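# Mount the sandpaper strip on the hand sander

## Task

Put the sandpaper strip on the hand sander with each of its two ends held under the sander's clamps, so that the paper sits straight and tight against the sander's base on every side.

## Robot and tools

Robot: two arms, left_arm and right_arm, each ending in a five-finger hand. right_arm has a right hand; left_arm has its mirror image, a left hand. Scene frame: origin at table-top height midway between the arms, +z up, +x out over the table, left_arm on the +y side. Calibrated bases: left_arm at (-0.057, +0.463, 0) m, right_arm at (+0.034, -0.319, 0) m. Each arm reports its hand pose, velocities and Hand target in its own base frame. Fixed cameras and the table use the scene frame.

Hand point: a point fixed to the palm, 0.05 m in front of it and 0.15 m out from the wrist flange. Its +z runs along the straight fingers, +y points out of the palm, and +x runs across the palm away from the thumb on the right hand (toward the thumb on the left hand). Straight fingers extend 0.06 to 0.07 m past the point. A wrist bracket on the little-finger side can strike things, and with fingers level the wrist may sit below the hand point and reach the table first.

The row: every command row holds 28 numbers, each in [-1, 1], always for both arms. Order: left_arm dx, dy, dz, rx, ry, rz; left hand little, ring, middle, index, thumb_bend, thumb_turn, force_limit, speed; then the same 14 for right_arm. The six pose numbers are an offset, not a pose: they count from that arm's Hand target as it was when the action or move began, along the Hand target's own axes. 1.0 stands for 0.6 m or 180 degrees; rx, ry, rz form a single rotation vector. All rows of one action or one move list count from that same start, not from the row before, and sending the same offset again moves the arm further. Six zeros hold the arm at its Hand target. The six hand motor numbers are absolute targets: +1 open/straight, -1 closed; thumb_turn +1 is beside the palm, -1 in front of it, opposite the fingers. force_limit maps -1..+1 to about 0..10 N at the fingertip (0..15 N for the two thumb motors). speed runs from nearly zero at -1 up to full at +0.48 and above. No hand value means 'unchanged': to keep a hand as it is, resend the eight numbers last sent for it (if none yet, its hand_measured, hand_force_limit and hand_speed). Closing slowly (speed -0.94 or lower) gives a gentle grip. Thumb turned in front, the hand grips things about 0.035 to 0.065 m thick.

Tools:
- execute_actions(actions, cameras): actions is a list of actions; each action is a table of up to 15 rows, one per 1/30 s step; a short table repeats its last row to fill 15 steps. Images come back only for an empty actions list or when cameras names them (["all"], a list of names, or [] for none).
- move(target, speed, blend, stop_force, zero, blocking, cameras): target is one 28-number row or a list of up to 15 rows, all offsets from the same starting Hand targets. Straight paths, ending together, at least 0.5 s, cut off at 10 s. speed: m/s, 0.002 to 3.6, default 0.25 (turns up to twice that in rad/s); one value or one per target. blend: corner rounding in m, 0 means stop at each target. stop_force: 3 to 120 N, shared by both arms; a path ends when the wrist sensor feels that much push against the motion. Unreliable when the hand turns; leave it out when moving away from something pressed on. zero (default true) re-zeroes before the move. blocking=false returns after about 0.5 s, not allowed with stop_force. The result adds a 'move:' line: done, off_target, moving, held or fault, plus limits=paced (pose clipped) or limits=held (steps withheld).
- wait(seconds 0 to 10, cameras); stop(cameras) brakes a running move.
- zoom_image(camera, region [x0, y0, x1, y1] in pixels, at most 504 by 504) on the newest images of cam_high, cam_low, cam_end_a, cam_end_b, cam_far, cam_left_wrist or cam_right_wrist.
- show_instructions() shows the reference images; zero_wrist_force(arm) re-zeroes one wrist sensor; finished_scene(scene) ends the current scene, by its number, irreversibly.

Results: end_effector_position (m), end_effector_quat_wxyz, velocities, Hand target (the next offsets' origin), joint positions and torques, Wrist force and Wrist torque along the hand point's axes (a surface push reads as force into the arm) plus a peak-force line, and for each hand hand_measured, hand_stopped_by (moving, target, force, stalled, fault), hand_load_n (positive when the finger is pushed open; a lost grip drops toward 0), hand_force_limit, hand_speed. The hand often stops short of Hand target; the next command re-requests it, or add the gap as an offset. Orientation commands are clipped to 32 degrees from the measured one each step.

Avoid: arms are stiff, so aiming even slightly past a firm contact can trigger a fault stop (net force near 150 N, or wrist torque 25.7 N m), freezing the arm for 10 s. Move slowly when touching; end a press by commanding back past the hand point. Keep the arms and hands from pressing on each other; a clearance check may hold a command. Do not drop, fling or slam anything, and keep everything on the table. Keep paths clear of an arm's own base. Long holding or stretching heats motors; a MOTOR HOT line warns before an over-temperature stop.

Each tool is called after "Request:" by a JSON object that holds its "fn" and its "kwargs", one argument or row to a line.

Reference images:

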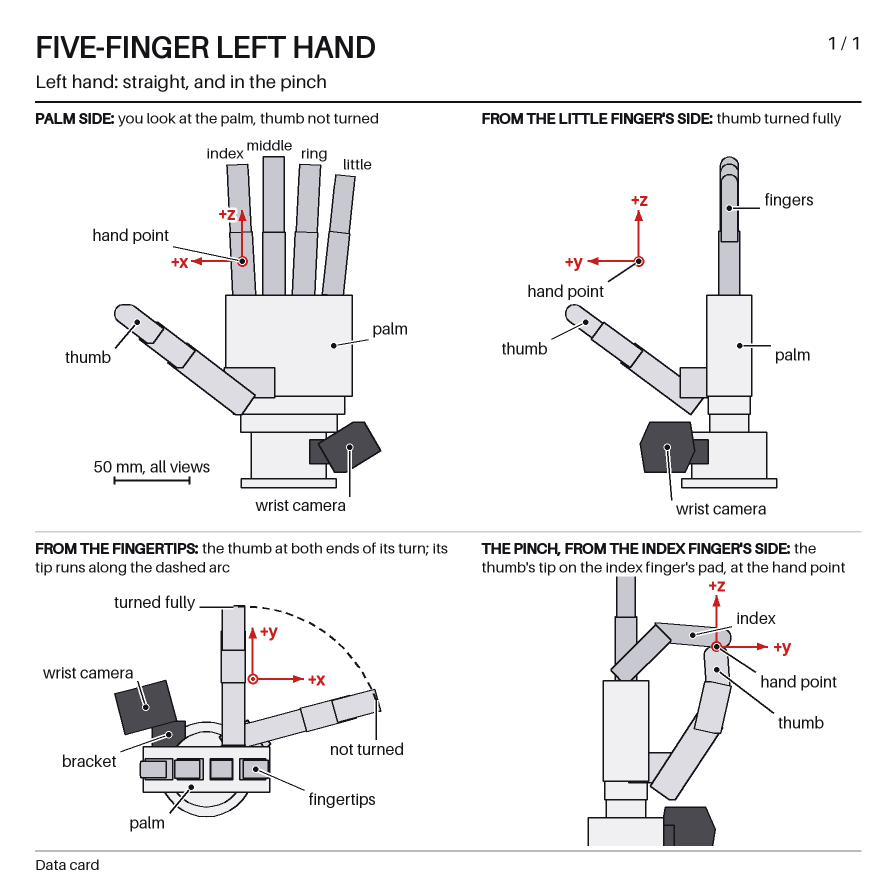

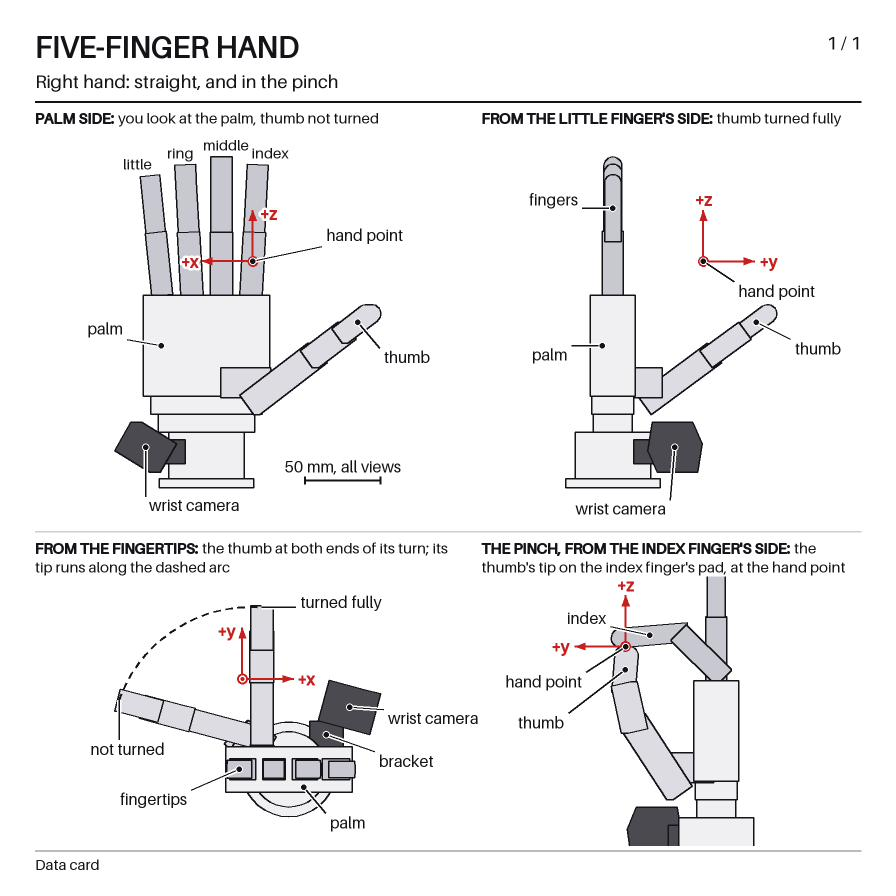

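## Session

Scene 1 is done. Now scene 2.

Request:
{"fn": "execute_actions", "kwargs": {
  "actions": []
}}

Request:
{"fn": "zoom_image", "kwargs": {
  "camera": "cam_high",
  "region": [330, 160, 450, 280]
}}

Request:
{"fn": "zoom_image", "kwargs": {
  "camera": "cam_far",
  "region": [320, 110, 720, 300]
}}

Scene clock: 0.00 s.
left_arm: end_effector_position=(+0.8110, -0.0067, +0.1548) hand_measured=(+1.000, +1.000, +1.000, +1.000, +1.000, +1.000) hand_load_n=(+0.0, +0.0, +0.0, +0.0, +0.0, +0.0) hand_stopped_by=(target, target, target, target, target, target) hand_force_limit=0.00 hand_speed=-0.80 end_effector_quat_wxyz=(-0.072, +0.977, +0.000, +0.201) | right_arm: end_effector_position=(+0.4644, +0.4011, +0.2712) hand_measured=(+1.000, +1.000, +1.000, +1.000, +1.000, +1.000) hand_load_n=(+0.0, +0.0, +0.0, +0.0, +0.0, +0.0) hand_stopped_by=(target, target, target, target, target, target) hand_force_limit=0.00 hand_speed=-0.80 end_effector_quat_wxyz=(+0.033, -0.642, +0.727, +0.242)
Joint positions: left_arm=[3.365 -2.635 -0.376 1.868 -1.621 1.806] | right_arm=[0.226 -0.667 0.621 1.805 1.112 -2.836]
Joint velocities: within noise
Joint torques (N m): no reading
Wrist force (N): no reading
Wrist torque (N m): no reading
Wrist force, peak (N): no reading
Hand target: left_arm +0.8110, -0.0067, +0.1548; -0.072, +0.977, +0.000, +0.201 | right_arm +0.4644, +0.4011, +0.2712; +0.033, -0.642, +0.727, +0.242

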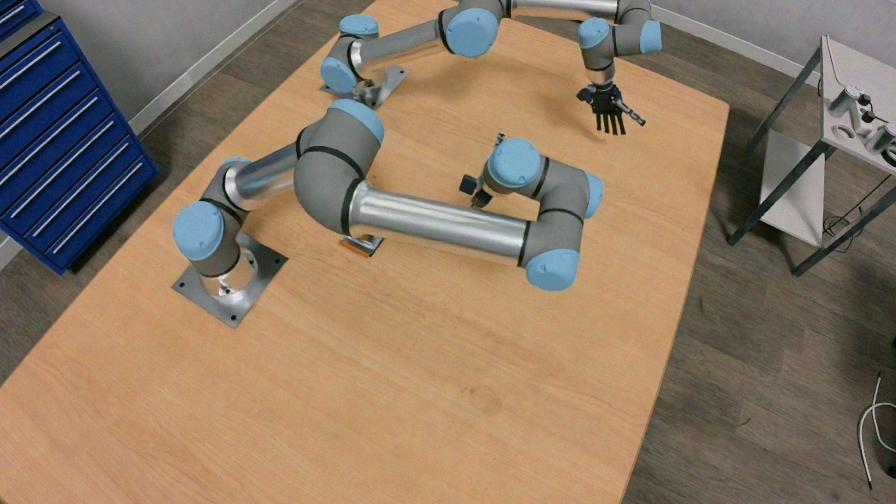

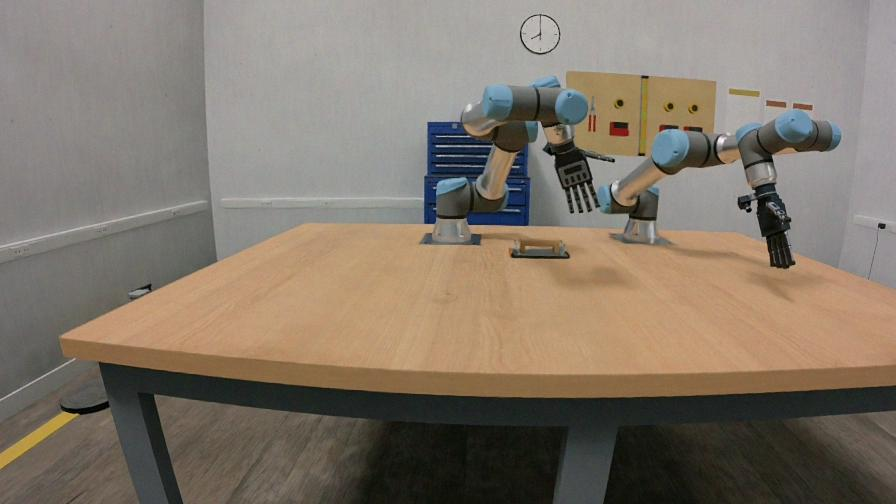

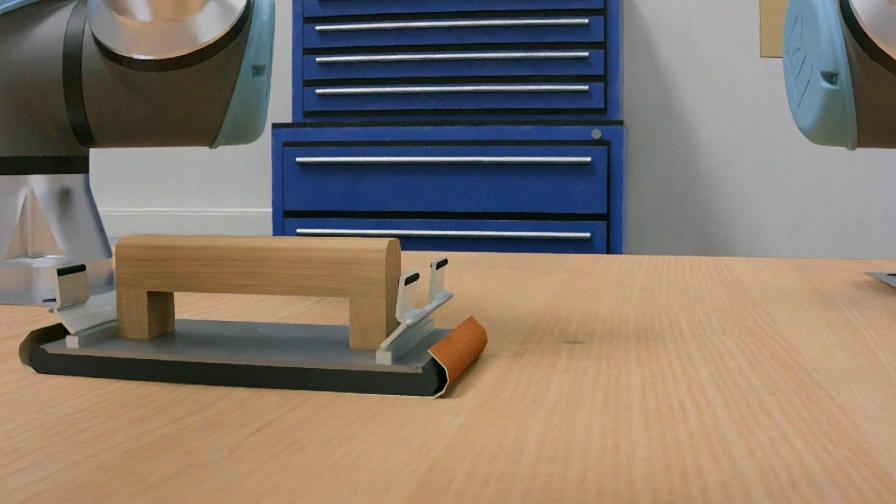

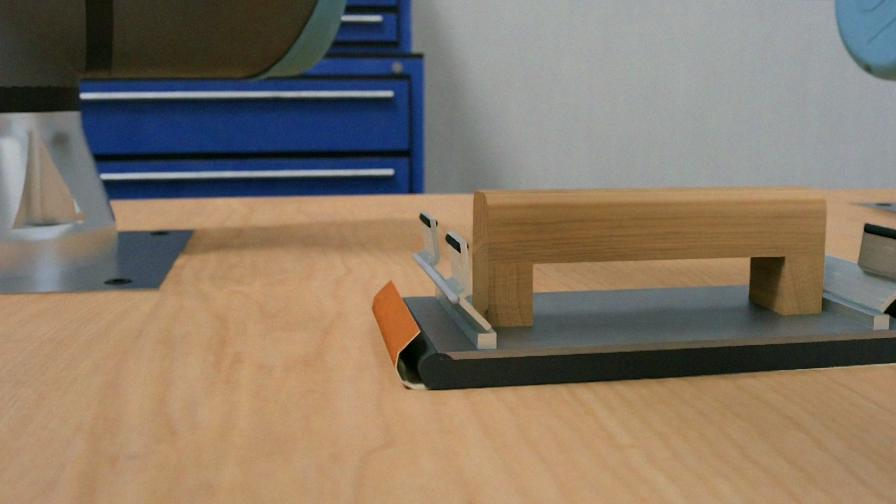

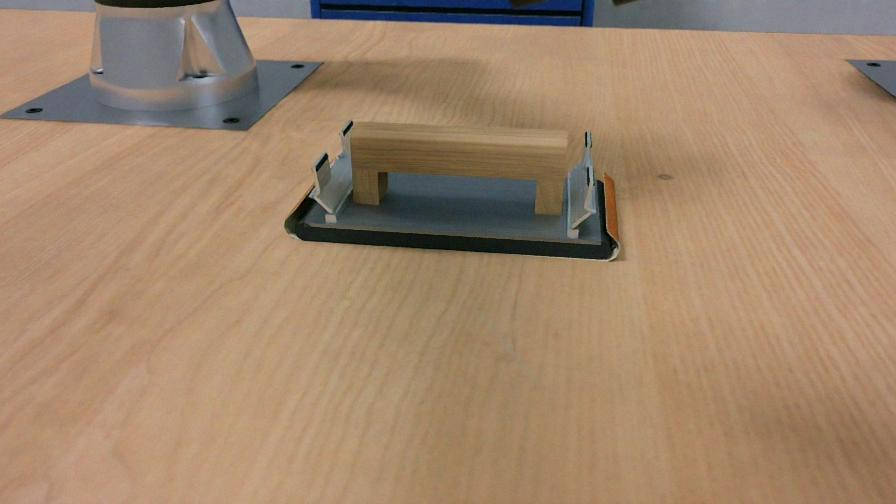

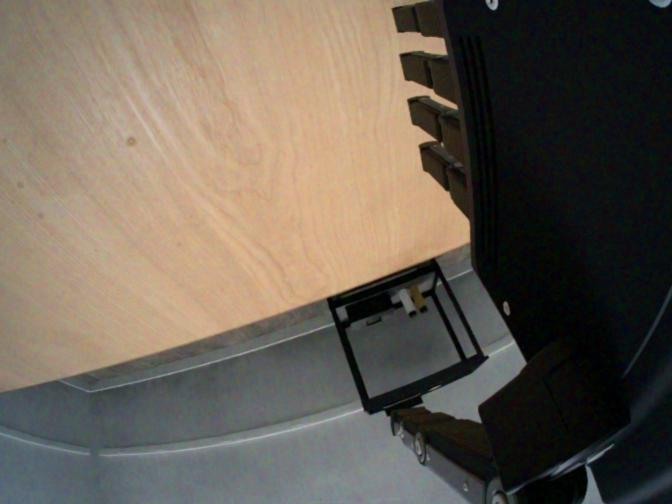

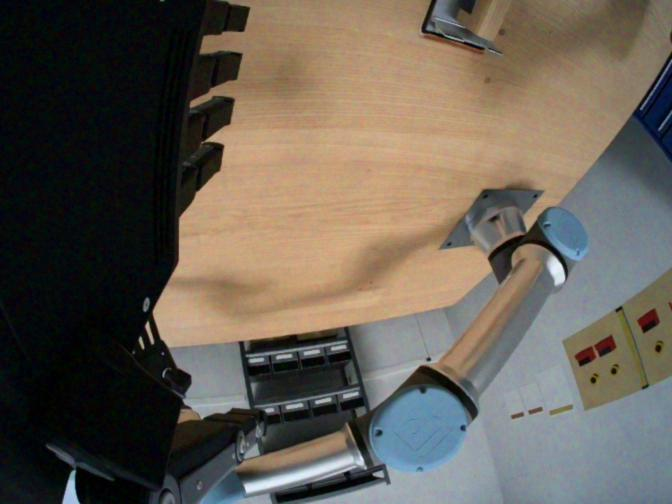

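Scaled by 4.200 from the camera's 896x504 image, which has a finer 1280x720 frame.

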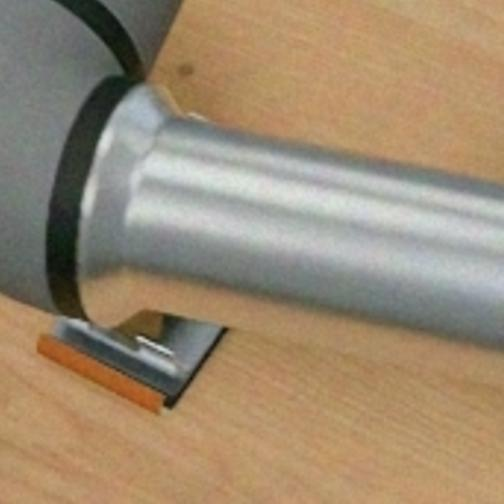

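Scaled by 1.260 from the camera's 896x504 image, which has a finer 1280x720 frame.

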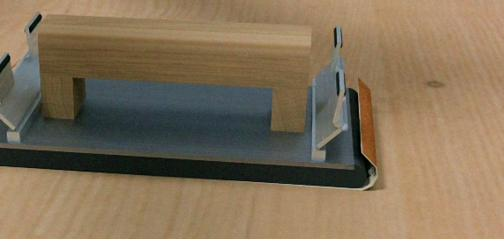

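Request:
{"fn": "zoom_image", "kwargs": {
  "camera": "cam_end_a",
  "region": [370, 280, 510, 420]
}}

Request:
{"fn": "zoom_image", "kwargs": {
  "camera": "cam_end_b",
  "region": [350, 260, 510, 400]
}}

Request:
{"fn": "zoom_image", "kwargs": {
  "camera": "cam_far",
  "region": [270, 110, 390, 260]
}}

Request:
{"fn": "zoom_image", "kwargs": {
  "camera": "cam_far",
  "region": [530, 120, 650, 270]
}}

Request:
{"fn": "zoom_image", "kwargs": {
  "camera": "cam_end_a",
  "region": [10, 250, 150, 400]
}}

Request:
{"fn": "zoom_image", "kwargs": {
  "camera": "cam_end_b",
  "region": [740, 200, 896, 390]
}}

Scaled by 3.600 from the camera's 896x504 image, which has a finer 1280x720 frame.

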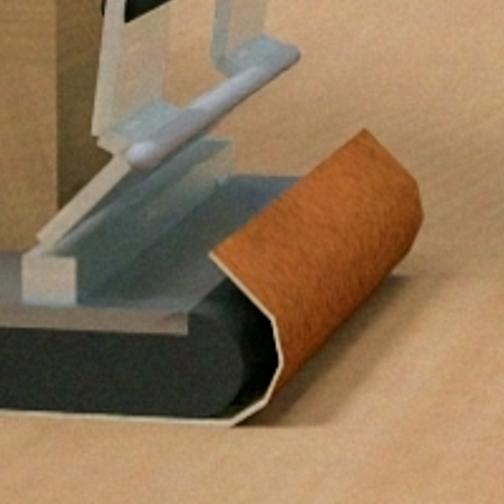

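Scaled by 3.150 from the camera's 896x504 image, which has a finer 1280x720 frame.

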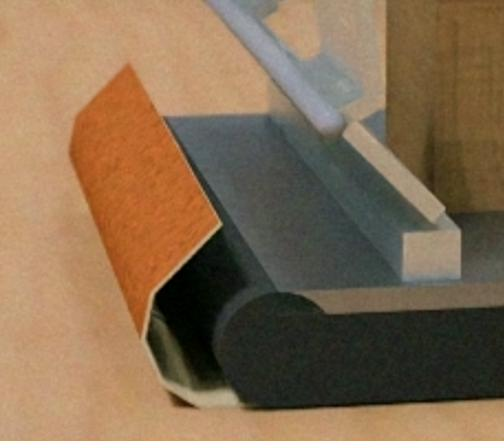

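Scaled by 3.360 from the camera's 896x504 image, which has a finer 1280x720 frame.

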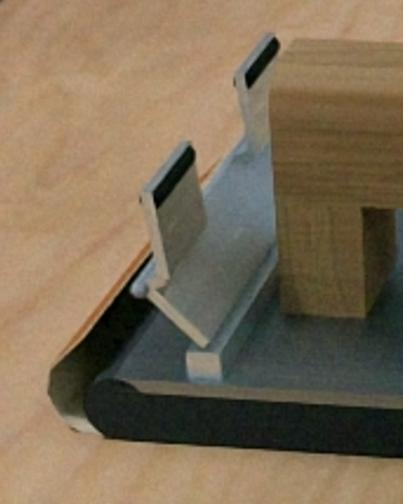

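Scaled by 3.360 from the camera's 896x504 image, which has a finer 1280x720 frame.

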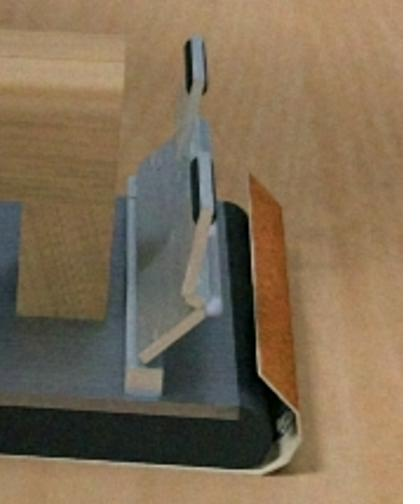

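Scaled by 3.360 from the camera's 896x504 image, which has a finer 1280x720 frame.

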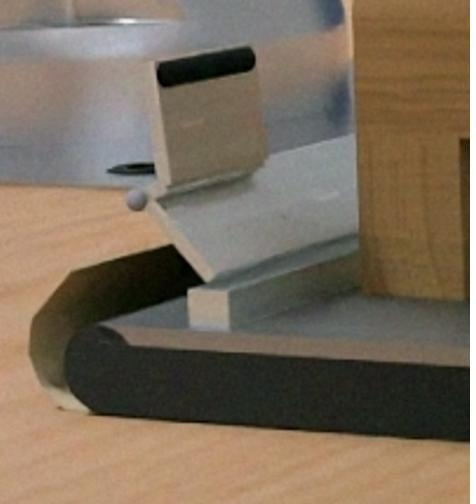

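Scaled by 2.653 from the camera's 896x504 image, which has a finer 1280x720 frame.

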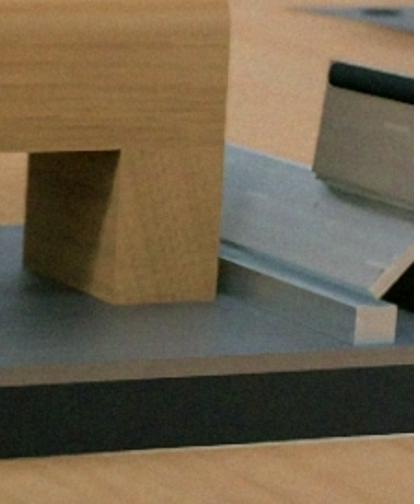

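Request:
{"fn": "move", "kwargs": {
  "target": [
    [0,0,0,0,0,0,1,1,1,1,1,1,0,-0.8,0.4145,0.3075,-0.0208,0.0309,-0.0916,0.4326,-1,-1,-1,1,1,1,0,0.2],
    [0,0,0,0,0,0,1,1,1,1,1,1,0,-0.8,0.4532,0.2535,0.1488,0.0309,-0.0916,0.4326,-1,-1,-1,1,1,1,0,0.2]
  ],
  "speed": 0.3,
  "blend": [0.02,0],
  "cameras": ["cam_high","cam_low","cam_far","cam_end_b"]
}}

Request:
{"fn": "zoom_image", "kwargs": {
  "camera": "cam_high",
  "region": [310, 165, 430, 285]
}}

Scene clock: 86.53 s.
left_arm: end_effector_position=(+0.8110, -0.0067, +0.1548) hand_measured=(+1.000, +1.000, +1.000, +1.000, +1.000, +1.000) hand_load_n=(+0.0, +0.0, +0.0, +0.0, +0.0, +0.0) hand_stopped_by=(target, target, target, target, target, target) hand_force_limit=0.00 hand_speed=-0.80 end_effector_quat_wxyz=(-0.072, +0.977, +0.000, +0.201) | right_arm: end_effector_position=(+0.2494, +0.1957, +0.1422) hand_measured=(-1.000, -1.000, -1.000, +1.000, +1.000, +1.000) hand_load_n=(+0.0, +0.5, +0.0, -0.5, +0.0, +0.0) hand_stopped_by=(target, target, target, target, target, target) hand_force_limit=0.00 hand_speed=0.20 end_effector_quat_wxyz=(-0.001, -0.004, +0.966, +0.259)
Joint positions: left_arm=[3.365 -2.635 -0.376 1.868 -1.621 1.806] | right_arm=[-0.566 -1.557 2.384 1.048 1.137 -2.213]
Joint torques (N m): left_arm=[0.67 51.66 18.08 -1.87 -0.07 -0.04] | right_arm=[12.35 0.67 -23.28 0.34 -2.55 1.29]
Wrist force (N): left_arm=[-0.1 0.1 -0.1] | right_arm=[0.8 1.2 -0.2]
Wrist torque (N m): left_arm=[0.02 0.01 -0.01] | right_arm=[0.20 -0.13 0.04]
Wrist force, peak (N): left_arm=[-0.2 0.1 -0.5] | right_arm=[1.3 1.1 -1.6]
Hand target: left_arm +0.8110, -0.0067, +0.1548; -0.072, +0.977, +0.000, +0.201 | right_arm +0.2495, +0.1957, +0.1421; -0.001, -0.004, +0.966, +0.259
Off the commanded pose: left_arm 0.000 m, 0 deg | right_arm 0.000 m, 0 deg.
move: done
Images, in order (width x height): cam_high 896x504, cam_low 896x504, cam_end_b 896x504, cam_far 896x504.

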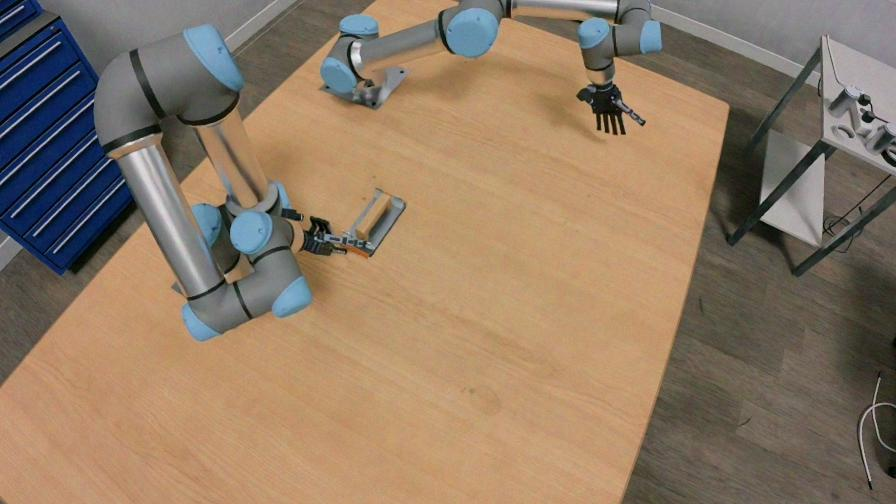

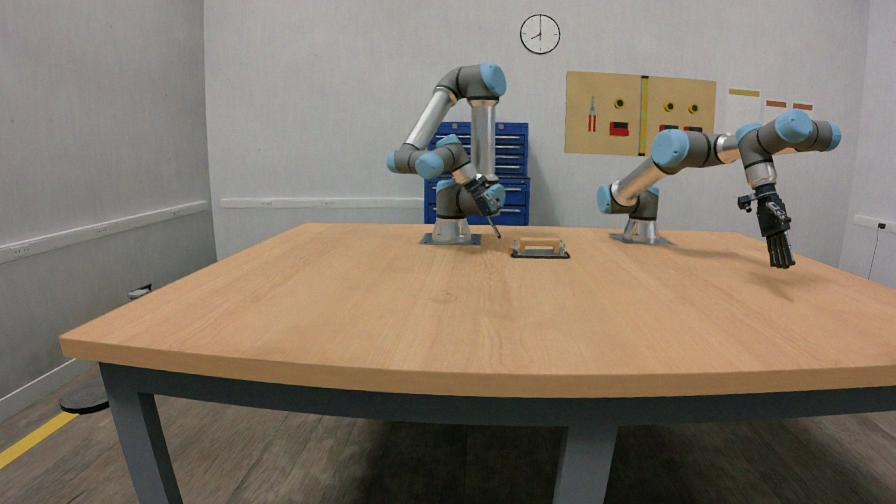

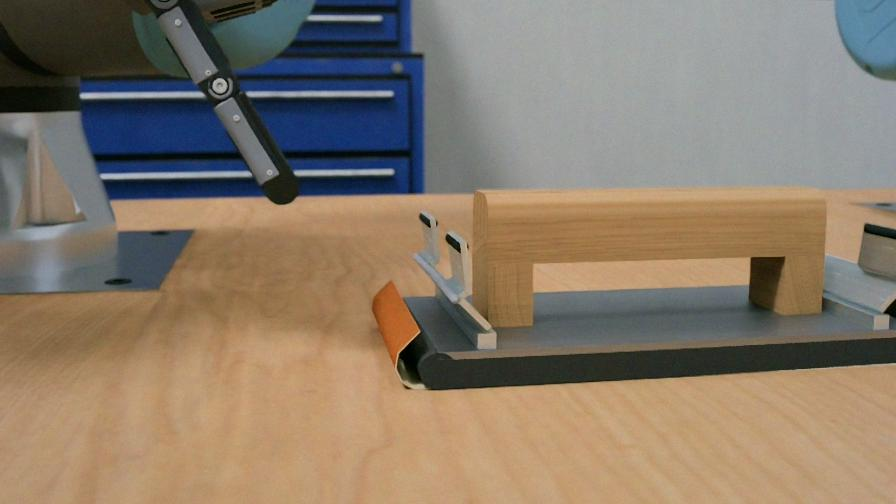

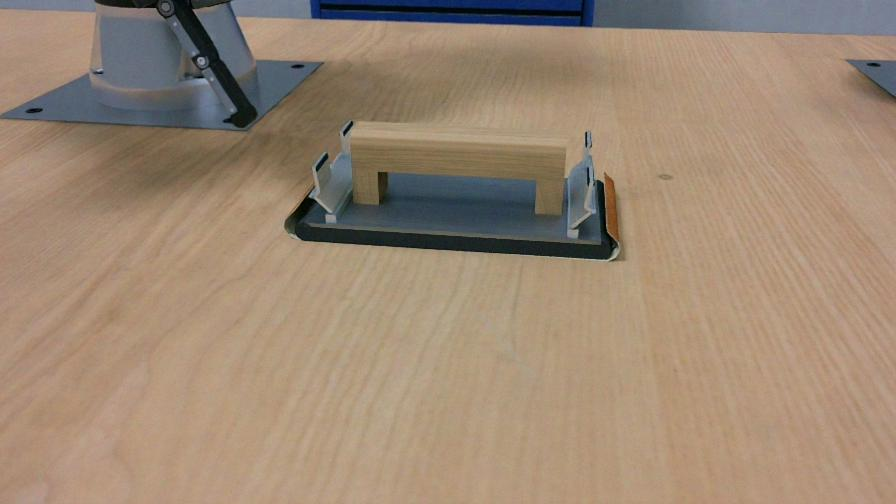

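Scaled by 4.200 from the camera's 896x504 image, which has a finer 1280x720 frame.

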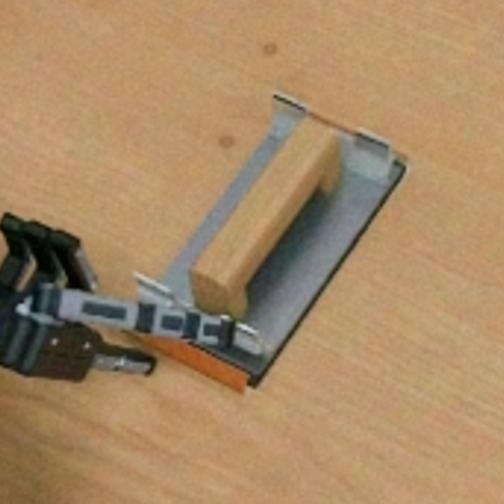

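Request:
{"fn": "move", "kwargs": {
  "target": [
    [-0.2115,0.2898,-0.3748,-0.05,-0.02,-0.01,-1,1,-1,1,1,1,0,0.2,0,0,0,0,0,0,-1,-1,-1,1,1,1,0,0.2],
    [-0.6557,0.7945,-0.4978,-0.2663,-0.1261,-0.0405,-1,1,-1,1,1,1,0,0.2,0,0,0,0,0,0,-1,-1,-1,1,1,1,0,0.2]
  ],
  "speed": 0.35,
  "blend": [0.08,0],
  "cameras": ["cam_high","cam_low","cam_far","cam_end_b"]
}}

Request:
{"fn": "zoom_image", "kwargs": {
  "camera": "cam_high",
  "region": [310, 165, 430, 285]
}}

Request:
{"fn": "zoom_image", "kwargs": {
  "camera": "cam_far",
  "region": [250, 30, 450, 250]
}}

Request:
{"fn": "zoom_image", "kwargs": {
  "camera": "cam_end_b",
  "region": [340, 60, 620, 400]
}}

Scene clock: 111.33 s.
left_arm: end_effector_position=(+0.3454, -0.5087, +0.2043) hand_measured=(-1.000, +1.000, -1.000, +1.000, +1.000, +1.000) hand_load_n=(+0.0, +0.0, +0.0, +0.0, +0.0, +0.0) hand_stopped_by=(target, target, target, target, target, target) hand_force_limit=0.00 hand_speed=0.20 end_effector_quat_wxyz=(+0.342, +0.940, -0.008, -0.003) | right_arm: end_effector_position=(+0.2495, +0.1957, +0.1421) hand_measured=(-1.000, -1.000, -1.000, +1.000, +1.000, +1.000) hand_load_n=(+0.0, +0.0, +0.0, +0.0, +0.0, +0.0) hand_stopped_by=(target, target, target, target, target, target) hand_force_limit=0.00 hand_speed=0.20 end_effector_quat_wxyz=(-0.001, -0.004, +0.966, +0.259)
Joint positions: left_arm=[2.692 -1.948 -1.633 2.349 -0.949 1.029] | right_arm=[-0.565 -1.557 2.384 1.048 1.137 -2.213]
Joint torques (N m): left_arm=[-5.74 21.24 6.72 -0.62 1.95 -2.07] | right_arm=[12.06 0.87 -23.11 0.52 -2.5 1.39]
Wrist force (N): left_arm=[-0.6 -0.5 0.6] | right_arm=[0.8 1.1 -0.3]
Wrist torque (N m): left_arm=[-0.04 0.13 0.00] | right_arm=[0.20 -0.12 0.04]
Wrist force, peak (N): left_arm=[-1.4 0.2 1.5] | right_arm=[1.2 1.3 -0.5]
Hand target: left_arm +0.3454, -0.5087, +0.2043; +0.342, +0.940, -0.008, -0.003 | right_arm +0.2495, +0.1957, +0.1421; -0.001, -0.004, +0.966, +0.259
Off the commanded pose: left_arm 0.000 m, 0 deg | right_arm 0.000 m, 0 deg.
move: done
Images, in order (width x height): cam_high 896x504, cam_low 896x504, cam_end_b 896x504, cam_far 896x504.

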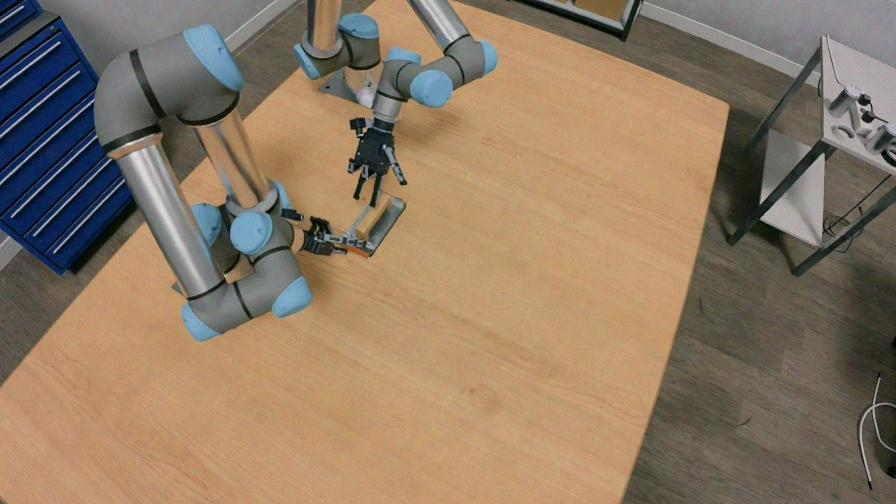

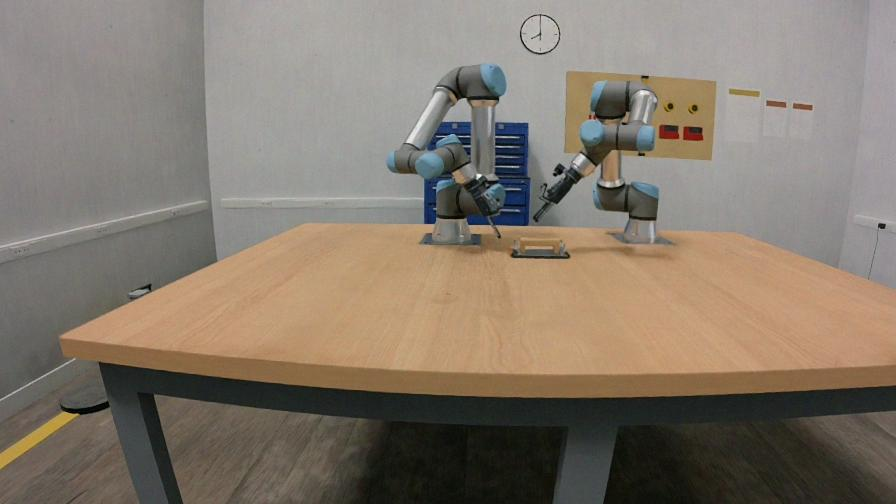

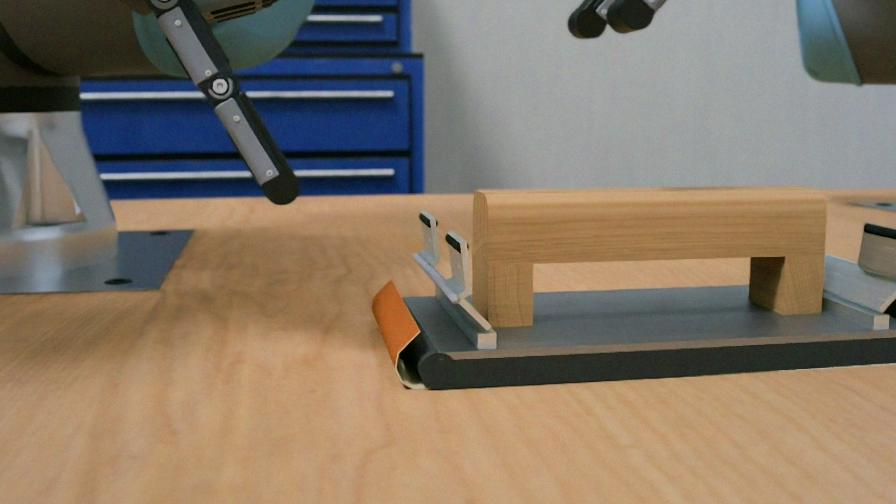

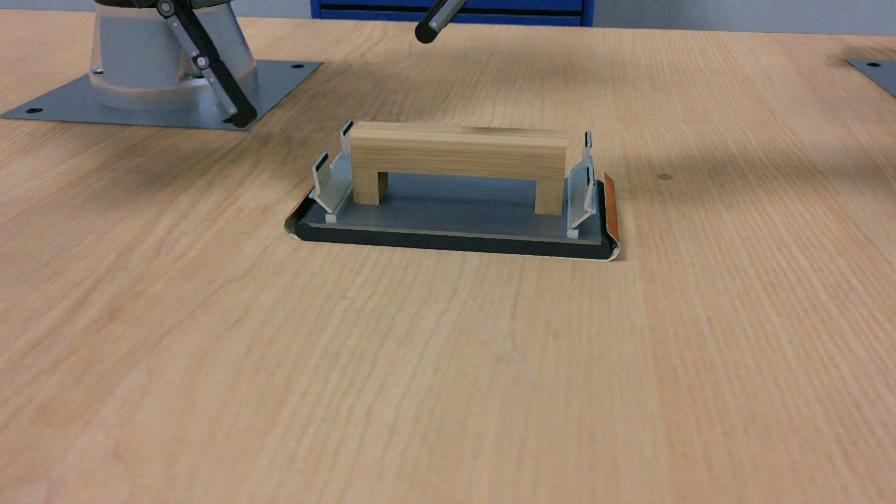

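Scaled by 4.200 from the camera's 896x504 image, which has a finer 1280x720 frame.

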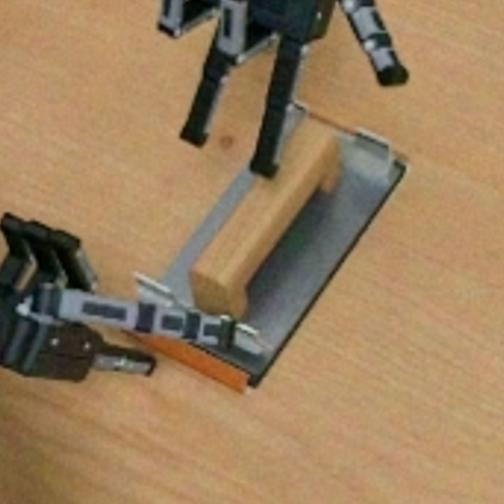

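Scaled by 2.291 from the camera's 896x504 image, which has a finer 1280x720 frame.

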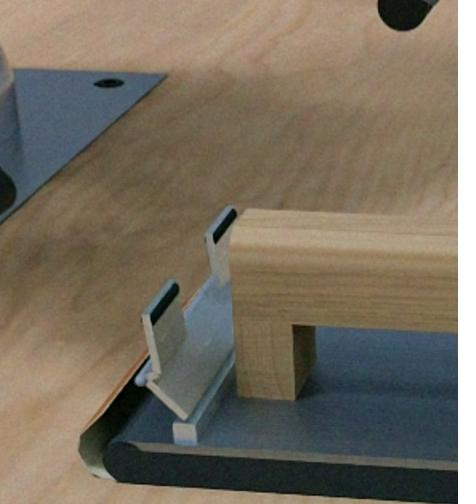

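Scaled by 1.482 from the camera's 896x504 image, which has a finer 1280x720 frame.

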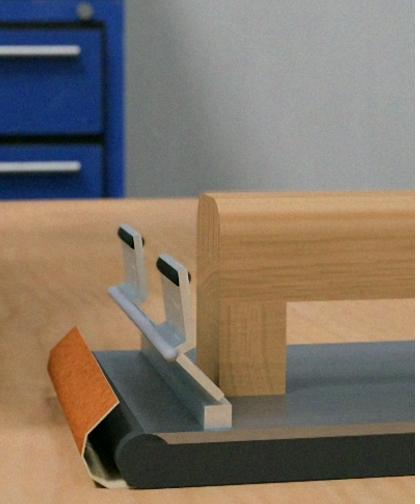

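Request:
{"fn": "move", "kwargs": {
  "target": [-0.0015,-0.0342,0.1457,0,0,0,-1,1,-1,1,1,1,0,0.2,0,0,0,0,0,0,-1,-1,-1,1,1,1,0,0.2],
  "speed": 0.1,
  "cameras": ["cam_end_a","cam_far","cam_end_b"]
}}

Request:
{"fn": "zoom_image", "kwargs": {
  "camera": "cam_far",
  "region": [250, 70, 430, 250]
}}

Request:
{"fn": "zoom_image", "kwargs": {
  "camera": "cam_end_b",
  "region": [340, 180, 560, 400]
}}

Request:
{"fn": "zoom_image", "kwargs": {
  "camera": "cam_end_a",
  "region": [0, 180, 220, 400]
}}

Scene clock: 145.87 s.
left_arm: end_effector_position=(+0.3438, -0.5490, +0.1243) hand_measured=(-1.000, +1.000, -1.000, +1.000, +1.000, +1.000) hand_load_n=(+0.5, +0.0, +0.5, +0.0, +0.0, +0.0) hand_stopped_by=(target, target, target, target, target, target) hand_force_limit=0.00 hand_speed=0.20 end_effector_quat_wxyz=(+0.342, +0.940, -0.008, -0.003) | right_arm: end_effector_position=(+0.2495, +0.1957, +0.1421) hand_measured=(-1.000, -1.000, -1.000, +1.000, +1.000, +1.000) hand_load_n=(+0.0, +0.0, +0.0, +0.0, +0.0, +0.5) hand_stopped_by=(target, target, target, target, target, target) hand_force_limit=0.00 hand_speed=0.20 end_effector_quat_wxyz=(-0.001, -0.004, +0.966, +0.259)
Joint positions: left_arm=[2.608 -2.09 -1.634 2.547 -0.979 0.933] | right_arm=[-0.565 -1.557 2.384 1.048 1.137 -2.213]
Joint torques (N m): left_arm=[-8.55 24.02 23.43 -0.18 -0.59 -1.9] | right_arm=[12.13 0.5 -22.31 0.6 -2.46 1.38]
Wrist force (N): left_arm=[-0.4 -0.3 0.7] | right_arm=[0.8 0.9 -0.4]
Wrist torque (N m): left_arm=[-0.02 0.10 0.02] | right_arm=[0.19 -0.12 0.03]
Wrist force, peak (N): left_arm=[13.0 12.5 -17.0] | right_arm=[0.9 1.4 -0.5]
Hand target: left_arm +0.3439, -0.5491, +0.1241; +0.342, +0.940, -0.008, -0.003 | right_arm +0.2495, +0.1957, +0.1421; -0.001, -0.004, +0.966, +0.259
Off the commanded pose: left_arm 0.000 m, 0 deg | right_arm 0.000 m, 0 deg.
move: done
Images, in order (width x height): cam_end_a 896x504, cam_end_b 896x504, cam_far 896x504.

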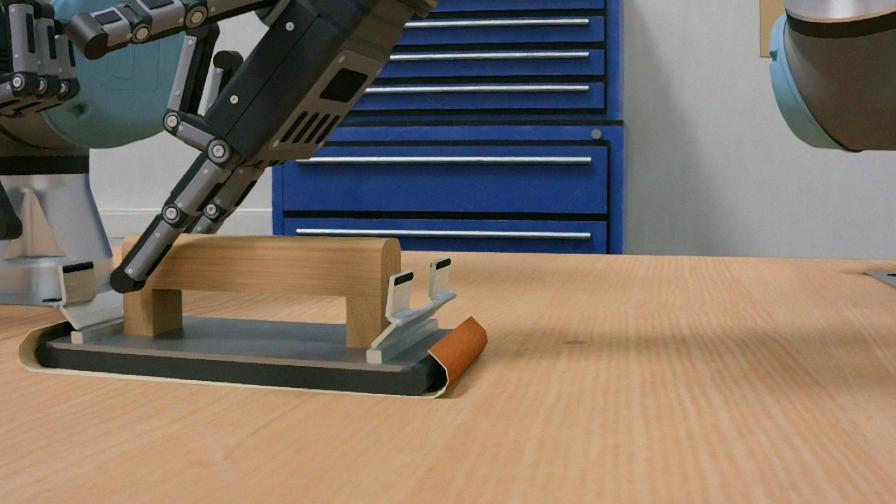

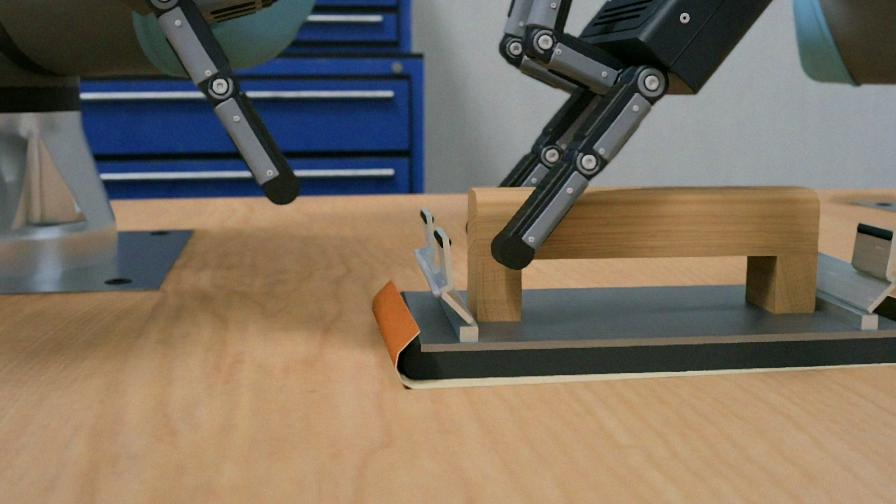

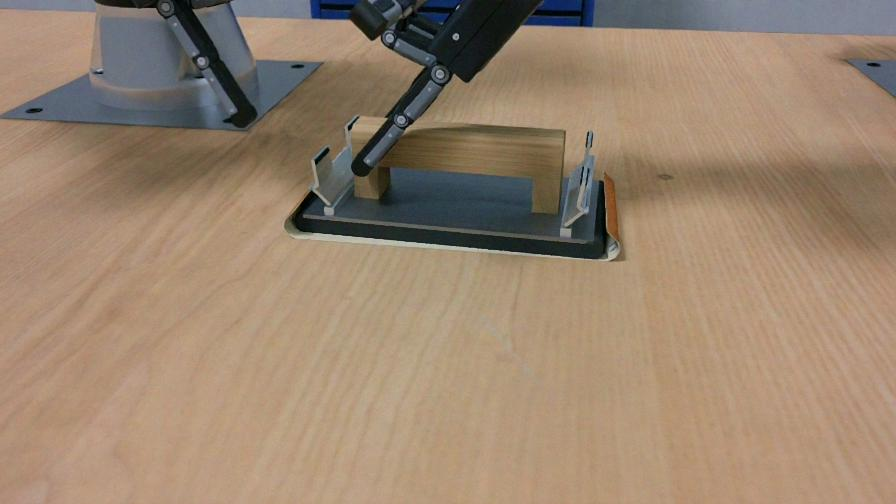

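Scaled by 2.800 from the camera's 896x504 image, which has a finer 1280x720 frame.

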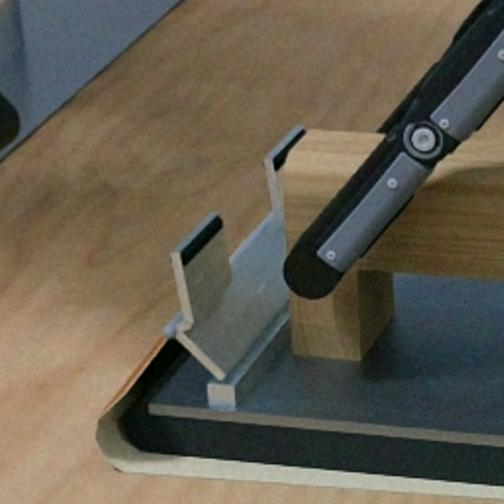

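Scaled by 2.291 from the camera's 896x504 image, which has a finer 1280x720 frame.

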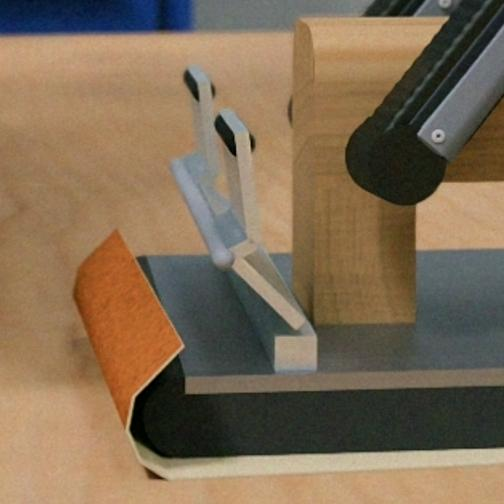

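Scaled by 2.291 from the camera's 896x504 image, which has a finer 1280x720 frame.

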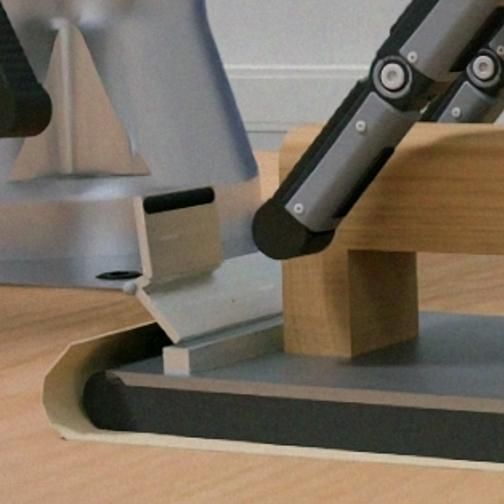

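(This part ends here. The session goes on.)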